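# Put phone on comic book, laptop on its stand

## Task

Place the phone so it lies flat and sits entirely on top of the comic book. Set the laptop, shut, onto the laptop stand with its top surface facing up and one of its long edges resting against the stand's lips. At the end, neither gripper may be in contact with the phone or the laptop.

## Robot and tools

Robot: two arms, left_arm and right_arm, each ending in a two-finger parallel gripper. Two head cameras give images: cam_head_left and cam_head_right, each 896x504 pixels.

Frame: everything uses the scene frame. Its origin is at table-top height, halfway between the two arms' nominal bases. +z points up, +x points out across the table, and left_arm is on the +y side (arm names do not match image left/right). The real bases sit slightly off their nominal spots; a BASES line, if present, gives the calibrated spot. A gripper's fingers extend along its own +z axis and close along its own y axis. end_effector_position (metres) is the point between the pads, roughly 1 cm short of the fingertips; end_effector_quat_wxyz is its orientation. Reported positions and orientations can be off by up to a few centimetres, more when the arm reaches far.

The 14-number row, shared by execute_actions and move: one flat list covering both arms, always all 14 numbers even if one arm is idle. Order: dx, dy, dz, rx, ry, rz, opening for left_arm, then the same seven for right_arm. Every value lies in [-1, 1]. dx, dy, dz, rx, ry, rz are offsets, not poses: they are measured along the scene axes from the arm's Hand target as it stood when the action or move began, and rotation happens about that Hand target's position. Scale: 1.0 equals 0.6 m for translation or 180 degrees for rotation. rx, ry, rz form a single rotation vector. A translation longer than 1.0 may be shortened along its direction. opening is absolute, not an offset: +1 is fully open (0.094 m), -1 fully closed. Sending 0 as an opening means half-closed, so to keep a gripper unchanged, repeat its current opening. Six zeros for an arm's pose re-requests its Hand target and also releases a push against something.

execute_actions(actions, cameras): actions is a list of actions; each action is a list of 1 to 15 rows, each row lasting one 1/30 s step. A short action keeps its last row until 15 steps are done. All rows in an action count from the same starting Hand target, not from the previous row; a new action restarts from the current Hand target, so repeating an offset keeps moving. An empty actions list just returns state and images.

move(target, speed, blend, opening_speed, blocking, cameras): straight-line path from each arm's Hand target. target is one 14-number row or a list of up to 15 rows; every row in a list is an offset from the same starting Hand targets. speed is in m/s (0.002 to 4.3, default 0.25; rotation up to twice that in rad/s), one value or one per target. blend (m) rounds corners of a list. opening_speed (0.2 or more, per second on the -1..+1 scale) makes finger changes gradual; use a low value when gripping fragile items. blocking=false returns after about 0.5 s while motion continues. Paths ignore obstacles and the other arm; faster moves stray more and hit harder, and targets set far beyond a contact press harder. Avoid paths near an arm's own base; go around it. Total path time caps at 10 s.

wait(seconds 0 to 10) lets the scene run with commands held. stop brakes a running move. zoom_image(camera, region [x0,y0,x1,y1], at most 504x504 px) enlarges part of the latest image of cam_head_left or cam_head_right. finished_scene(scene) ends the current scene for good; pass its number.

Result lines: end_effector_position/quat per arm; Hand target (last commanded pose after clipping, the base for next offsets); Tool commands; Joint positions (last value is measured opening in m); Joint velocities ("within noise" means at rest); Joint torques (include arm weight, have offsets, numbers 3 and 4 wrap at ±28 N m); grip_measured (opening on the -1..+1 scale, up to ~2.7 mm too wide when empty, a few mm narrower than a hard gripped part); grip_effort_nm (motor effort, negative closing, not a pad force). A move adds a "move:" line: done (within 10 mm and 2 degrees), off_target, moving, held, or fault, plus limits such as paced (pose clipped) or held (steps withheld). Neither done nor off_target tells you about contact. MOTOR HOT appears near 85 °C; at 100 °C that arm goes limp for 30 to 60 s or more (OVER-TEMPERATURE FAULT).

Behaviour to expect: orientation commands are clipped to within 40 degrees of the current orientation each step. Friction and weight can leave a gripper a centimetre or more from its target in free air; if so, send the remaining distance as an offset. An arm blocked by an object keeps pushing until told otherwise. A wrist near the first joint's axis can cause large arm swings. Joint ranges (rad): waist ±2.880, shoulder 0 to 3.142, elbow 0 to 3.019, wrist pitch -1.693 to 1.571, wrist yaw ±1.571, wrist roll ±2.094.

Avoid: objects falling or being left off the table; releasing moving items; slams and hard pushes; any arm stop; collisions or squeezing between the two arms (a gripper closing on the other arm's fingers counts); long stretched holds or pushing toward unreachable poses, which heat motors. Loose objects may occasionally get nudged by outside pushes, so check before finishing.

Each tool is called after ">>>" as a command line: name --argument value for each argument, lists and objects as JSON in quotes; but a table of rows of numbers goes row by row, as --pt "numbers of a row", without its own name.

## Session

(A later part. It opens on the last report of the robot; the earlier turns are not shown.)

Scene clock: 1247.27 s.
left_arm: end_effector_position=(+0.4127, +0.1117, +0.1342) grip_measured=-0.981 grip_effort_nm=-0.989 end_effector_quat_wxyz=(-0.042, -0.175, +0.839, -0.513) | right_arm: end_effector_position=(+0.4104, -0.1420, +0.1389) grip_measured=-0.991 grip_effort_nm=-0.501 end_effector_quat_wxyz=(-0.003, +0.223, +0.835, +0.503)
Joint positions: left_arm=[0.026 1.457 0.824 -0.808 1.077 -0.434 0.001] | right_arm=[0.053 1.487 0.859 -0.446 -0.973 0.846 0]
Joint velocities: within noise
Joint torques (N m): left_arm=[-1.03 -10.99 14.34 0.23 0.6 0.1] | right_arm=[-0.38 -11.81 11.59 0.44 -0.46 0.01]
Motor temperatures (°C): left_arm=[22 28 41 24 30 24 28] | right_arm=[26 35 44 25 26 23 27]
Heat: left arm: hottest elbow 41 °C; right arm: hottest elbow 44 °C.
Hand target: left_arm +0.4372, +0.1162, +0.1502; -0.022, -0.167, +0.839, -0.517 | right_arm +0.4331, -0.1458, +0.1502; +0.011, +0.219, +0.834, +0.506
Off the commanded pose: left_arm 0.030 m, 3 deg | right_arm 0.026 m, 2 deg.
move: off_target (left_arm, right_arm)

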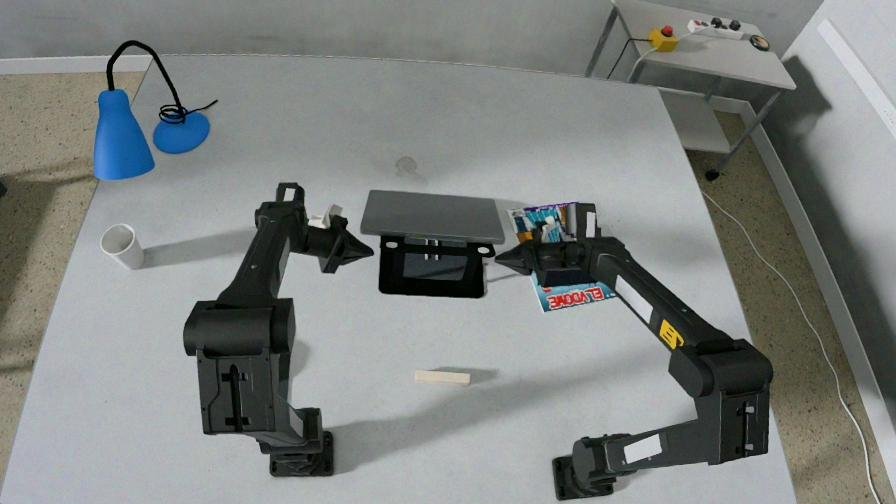

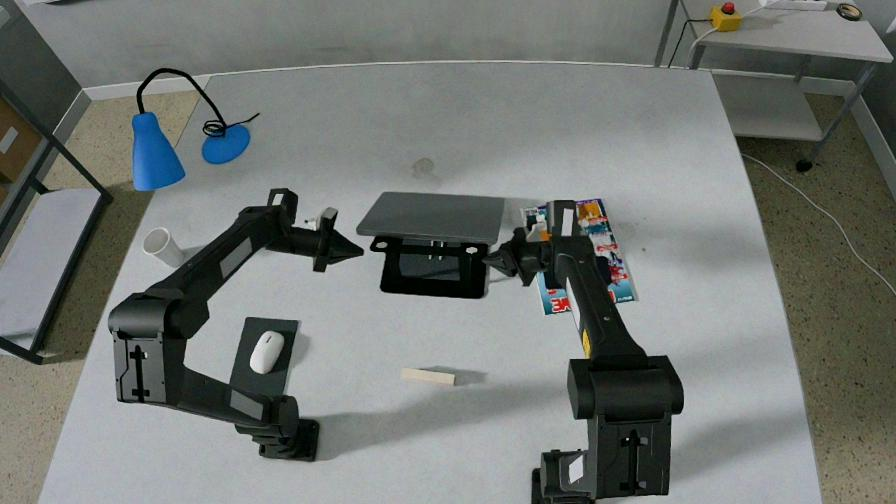

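>>> move --pt "0 0 0.01 0 0 0 -1 0 -0.013 0.005 0 0 0 -1" --pt "0.05 0 0.01 0 0 0 -1 0.05 -0.013 0.005 0 0 0 -1" --speed 0.04

>>> zoom_image --camera "cam_head_left" --region '[340, 180, 530, 300]'

>>> zoom_image --camera "cam_head_right" --region '[335, 180, 525, 300]'

Scene clock: 1252.27 s.
left_arm: end_effector_position=(+0.4441, +0.1134, +0.1402) grip_measured=-0.981 grip_effort_nm=-0.989 end_effector_quat_wxyz=(-0.036, -0.172, +0.840, -0.514) | right_arm: end_effector_position=(+0.4403, -0.1489, +0.1429) grip_measured=-0.991 grip_effort_nm=-0.496 end_effector_quat_wxyz=(-0.002, +0.223, +0.835, +0.503)
Joint positions: left_arm=[0.026 1.519 0.911 -0.819 1.077 -0.436 0.001] | right_arm=[0.033 1.554 0.951 -0.497 -0.983 0.815 0]
Joint velocities: within noise
Joint torques (N m): left_arm=[-1.55 -12.16 14.58 0.24 0.58 -0.02] | right_arm=[-0.5 -13.51 11.6 0.59 -0.48 -0.04]
Motor temperatures (°C): left_arm=[22 28 41 24 30 24 29] | right_arm=[26 35 44 25 26 23 27]
Heat: left arm: hottest elbow 41 °C; right arm: hottest elbow 44 °C.
Hand target: left_arm +0.4671, +0.1162, +0.1561; -0.022, -0.168, +0.839, -0.517 | right_arm +0.4630, -0.1535, +0.1532; +0.011, +0.219, +0.834, +0.506
Off the commanded pose: left_arm 0.028 m, 2 deg | right_arm 0.025 m, 2 deg.
move: off_target (left_arm, right_arm)

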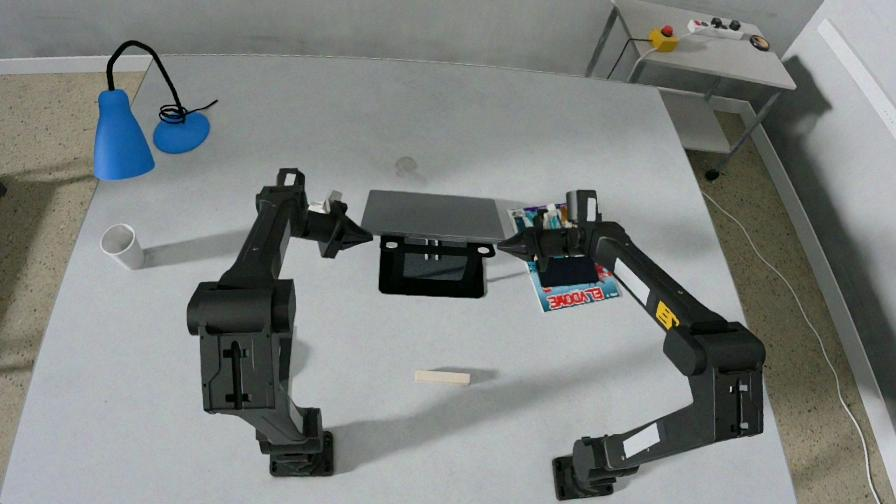

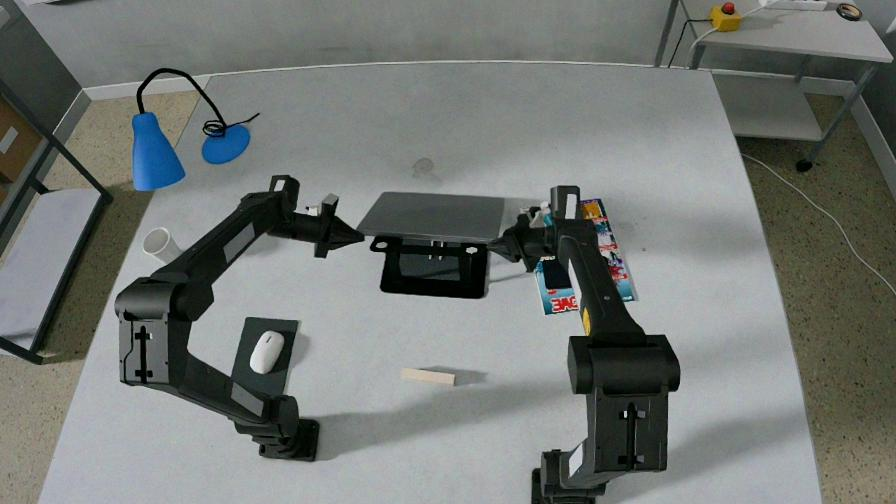

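Scaled by 2.653.

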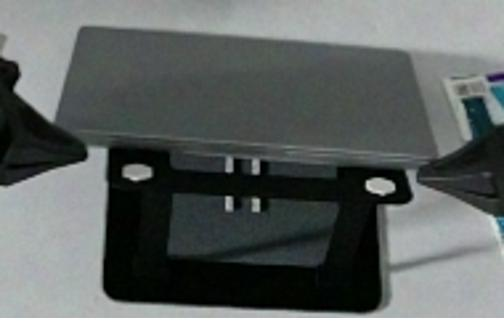

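Scaled by 2.653.

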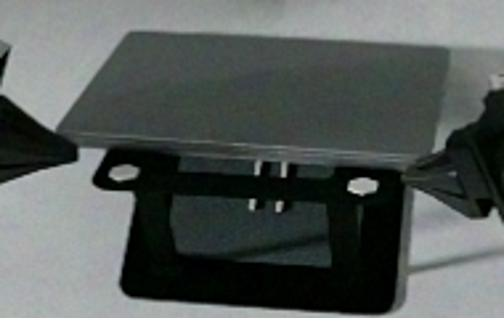

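>>> move --pt "0.025 0 -0.005 0 0 0 -1 0.025 0 -0.005 0 0 0 -1" --speed 0.03

>>> zoom_image --camera "cam_head_left" --region '[340, 180, 530, 300]'

>>> zoom_image --camera "cam_head_right" --region '[335, 180, 525, 300]'

Scene clock: 1256.10 s.
left_arm: end_effector_position=(+0.4579, +0.1141, +0.1372) grip_measured=-0.981 grip_effort_nm=-0.994 end_effector_quat_wxyz=(-0.039, -0.175, +0.839, -0.514) | right_arm: end_effector_position=(+0.4503, -0.1483, +0.1402) grip_measured=-0.991 grip_effort_nm=-0.491 end_effector_quat_wxyz=(-0.008, +0.224, +0.834, +0.504)
Joint positions: left_arm=[0.026 1.558 0.947 -0.819 1.078 -0.44 0.001] | right_arm=[0.032 1.586 0.982 -0.506 -0.99 0.813 0]
Joint velocities: within noise
Joint torques (N m): left_arm=[-1.2 -12.63 14.74 0.43 0.59 0.02] | right_arm=[-0.5 -12.69 12.07 0.62 -0.26 0.02]
Motor temperatures (°C): left_arm=[22 28 41 24 30 24 29] | right_arm=[26 35 45 25 26 23 27]
Heat: left arm: hottest elbow 41 °C; right arm: hottest elbow 45 °C.
Hand target: left_arm +0.4821, +0.1162, +0.1532; -0.022, -0.167, +0.839, -0.517 | right_arm +0.4780, -0.1535, +0.1502; +0.011, +0.218, +0.834, +0.506
Off the commanded pose: left_arm 0.029 m, 2 deg | right_arm 0.030 m, 2 deg.
move: off_target (left_arm, right_arm)

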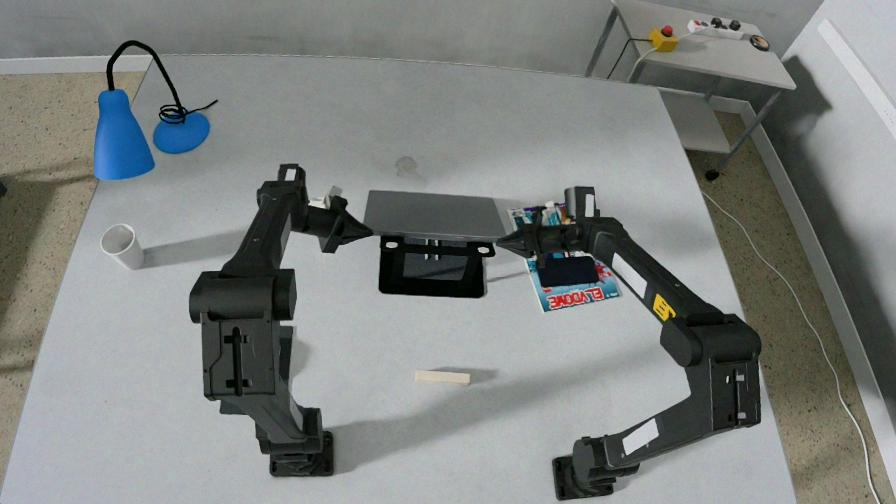

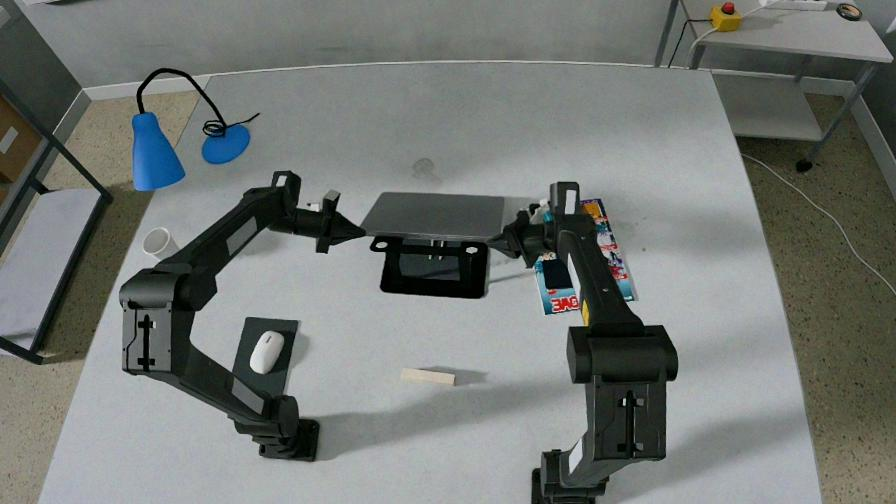

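Scaled by 2.653.

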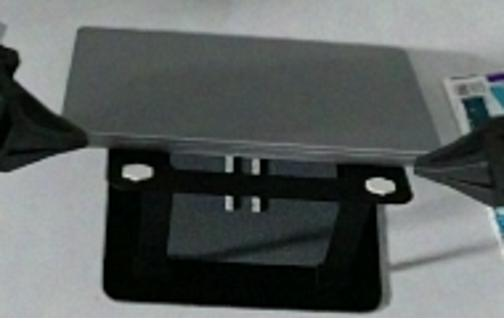

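Scaled by 2.653.

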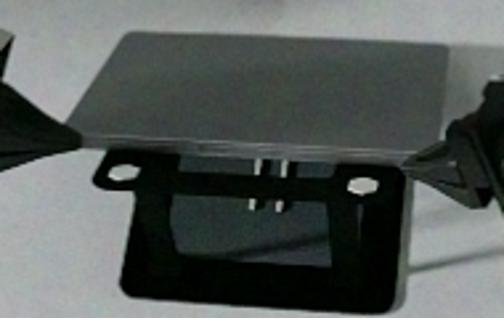

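>>> move --pt "0.025 0 -0.005 0 0 0 -1 0.02 0 -0.005 0 0 0 -1" --speed 0.03

>>> zoom_image --camera "cam_head_left" --region '[340, 180, 530, 300]'

>>> zoom_image --camera "cam_head_right" --region '[335, 180, 525, 300]'

Scene clock: 1259.40 s.
left_arm: end_effector_position=(+0.4654, +0.1138, +0.1371) grip_measured=-0.981 grip_effort_nm=-0.989 end_effector_quat_wxyz=(-0.045, -0.178, +0.836, -0.517) | right_arm: end_effector_position=(+0.4581, -0.1484, +0.1396) grip_measured=-0.991 grip_effort_nm=-0.496 end_effector_quat_wxyz=(-0.012, +0.225, +0.833, +0.506)
Joint positions: left_arm=[0.026 1.581 0.972 -0.831 1.087 -0.444 0.001] | right_arm=[0.029 1.609 1.007 -0.516 -0.997 0.812 0]
Joint velocities: within noise
Joint torques (N m): left_arm=[-1.03 -12.22 15.77 0.73 0.19 0.03] | right_arm=[-0.32 -12.86 12.71 0.9 -0.03 0.01]
Motor temperatures (°C): left_arm=[22 28 42 24 30 24 29] | right_arm=[26 35 45 25 26 23 27]
Heat: left arm: hottest elbow 42 °C; right arm: hottest elbow 45 °C.
Hand target: left_arm +0.4971, +0.1162, +0.1501; -0.022, -0.168, +0.839, -0.517 | right_arm +0.4900, -0.1535, +0.1473; +0.011, +0.218, +0.834, +0.506
Off the commanded pose: left_arm 0.034 m, 3 deg | right_arm 0.033 m, 3 deg.
move: off_target (left_arm, right_arm)

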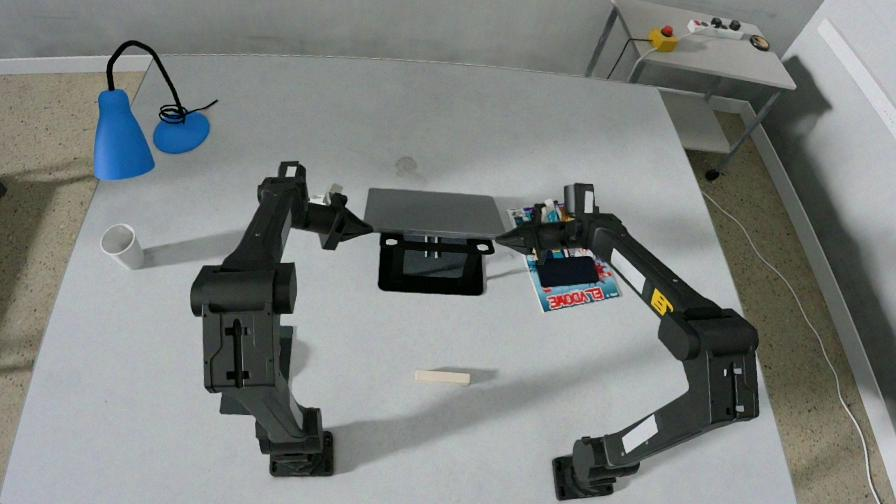

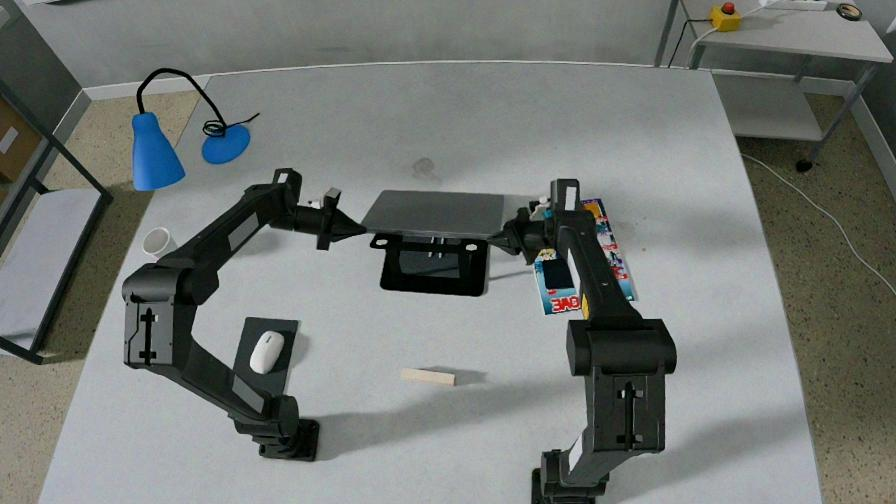

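Scaled by 2.653.

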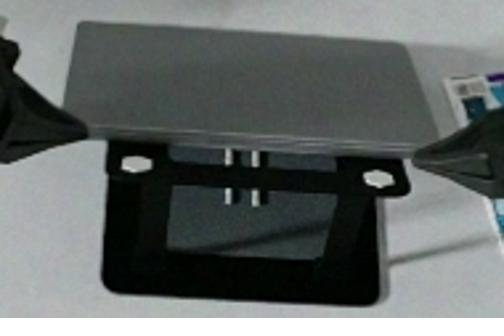

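Scaled by 2.653.

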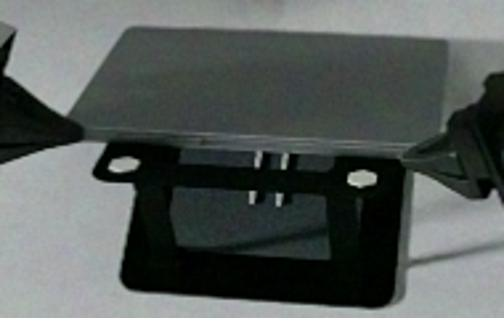

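>>> move --pt "-0.15 0.02 -0.0 0 0 0 -1 -0.15 -0.02 0.0 0 0 0 -1" --pt "-0.2 0.12 0.12 0 0 0 -1 -0.2 -0.08 0.12 0 0 0 -1" --speed 0.15

>>> zoom_image --camera "cam_head_left" --region '[350, 180, 530, 300]'

>>> zoom_image --camera "cam_head_left" --region '[500, 190, 640, 320]'

Scene clock: 1264.83 s.
left_arm: end_effector_position=(+0.3584, +0.1782, +0.2033) grip_measured=-0.981 grip_effort_nm=-0.989 end_effector_quat_wxyz=(-0.048, -0.178, +0.835, -0.519) | right_arm: end_effector_position=(+0.3526, -0.1952, +0.1940) grip_measured=-0.991 grip_effort_nm=-0.496 end_effector_quat_wxyz=(-0.018, +0.231, +0.834, +0.501)
Joint positions: left_arm=[0.248 1.33 0.893 -1.431 1.072 0.035 0.001] | right_arm=[-0.093 1.295 0.856 -0.881 -1.032 0.595 0]
Joint velocities: within noise
Joint torques (N m): left_arm=[-0.67 -9.7 14.76 -0.32 0.42 0.14] | right_arm=[-0.44 -11.58 11.92 0.16 -0.53 0.04]
Motor temperatures (°C): left_arm=[22 28 42 24 30 24 29] | right_arm=[26 35 46 25 26 23 27]
Heat: left arm: hottest elbow 42 °C; right arm: hottest elbow 46 °C.
Hand target: left_arm +0.3771, +0.1882, +0.2221; -0.022, -0.168, +0.839, -0.517 | right_arm +0.3701, -0.2015, +0.2192; +0.011, +0.219, +0.834, +0.506
Off the commanded pose: left_arm 0.028 m, 3 deg | right_arm 0.031 m, 4 deg.
move: off_target (left_arm, right_arm)

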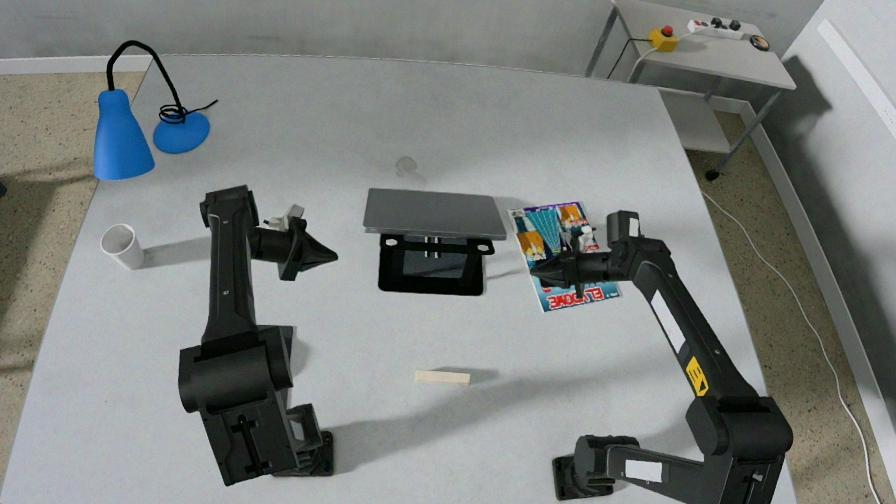

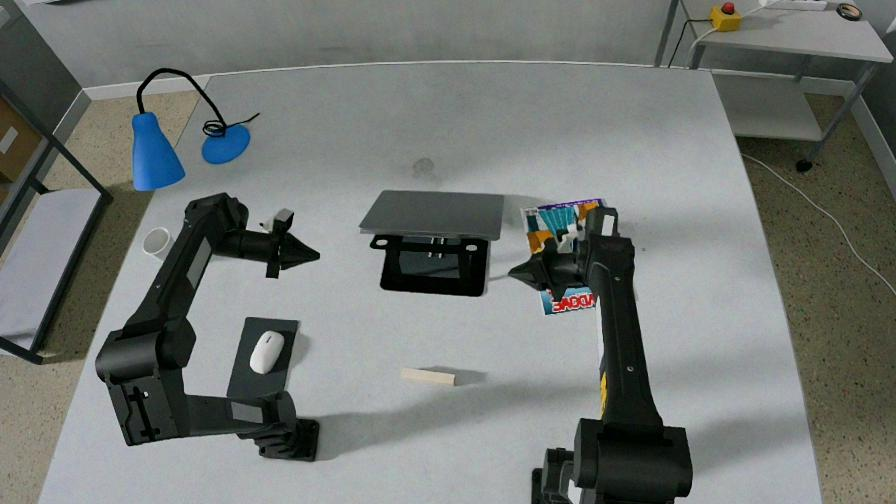

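Scaled by 2.800.

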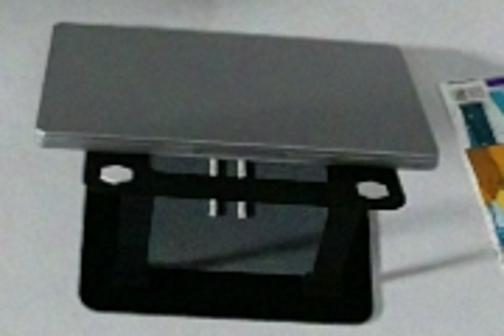

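Scaled by 3.600.

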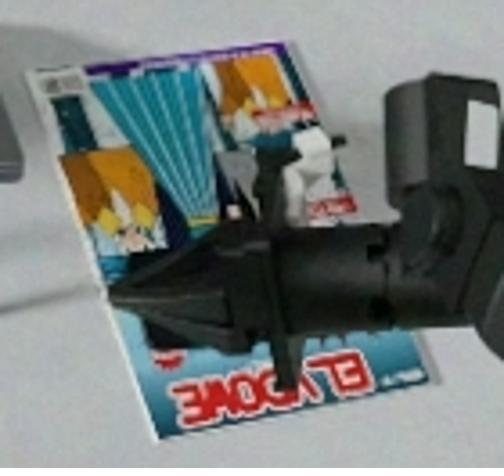

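>>> move --pt "-0.1 0.08 0.05 0 0 0 -1 -0.18 -0.05 0.05 0 0 0 -1" --speed 0.2

>>> zoom_image --camera "cam_head_left" --region '[500, 190, 640, 320]'

>>> zoom_image --camera "cam_head_left" --region '[350, 180, 530, 300]'

Scene clock: 1269.07 s.
left_arm: end_effector_position=(+0.3143, +0.2290, +0.2408) grip_measured=-0.981 grip_effort_nm=-0.989 end_effector_quat_wxyz=(+0.005, -0.197, +0.845, -0.498) | right_arm: end_effector_position=(+0.2633, -0.2284, +0.2511) grip_measured=-0.991 grip_effort_nm=-0.491 end_effector_quat_wxyz=(+0.012, +0.213, +0.836, +0.506)
Joint positions: left_arm=[0.456 1.189 0.893 -1.668 0.992 0.241 0.001] | right_arm=[-0.251 1.022 0.811 -1.308 -1.06 0.283 0]
Joint velocities: within noise
Joint torques (N m): left_arm=[0.21 -9.05 11.58 -0.72 0.4 0.14] | right_arm=[-0.38 -6.48 7.9 -0.14 -0.55 0]
Motor temperatures (°C): left_arm=[22 28 42 24 30 24 29] | right_arm=[26 35 47 25 26 23 27]
Heat: left arm: hottest elbow 42 °C; right arm: hottest elbow 47 °C.
Hand target: left_arm +0.3171, +0.2362, +0.2521; -0.022, -0.168, +0.839, -0.517 | right_arm +0.2621, -0.2315, +0.2492; +0.011, +0.218, +0.834, +0.506
Off the commanded pose: left_arm 0.014 m, 5 deg | right_arm 0.004 m, 1 deg.
joint sent to its limit (left arm) — joint 4 (wrist pitch), lower limit. The joint targets are off in orientation, not in position.
move: off_target (left_arm)

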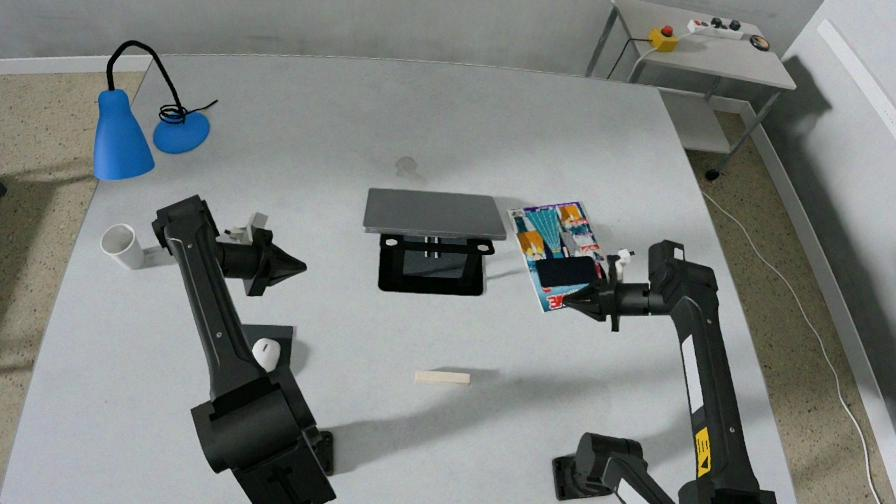

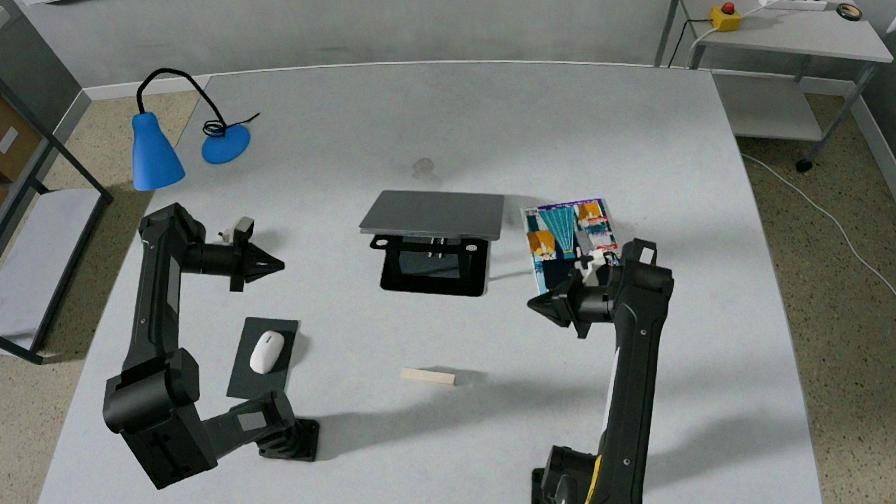

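Scaled by 3.600.

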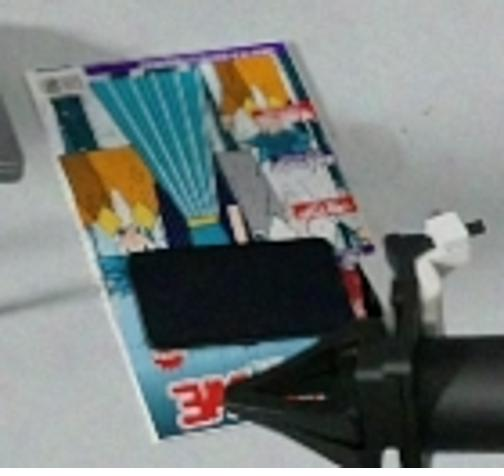

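Scaled by 2.800.

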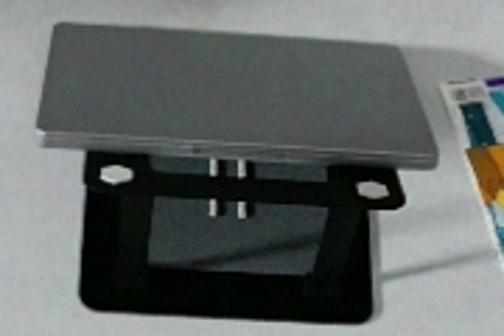

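>>> finished_scene --scene 1

The scene is finished: the task was done.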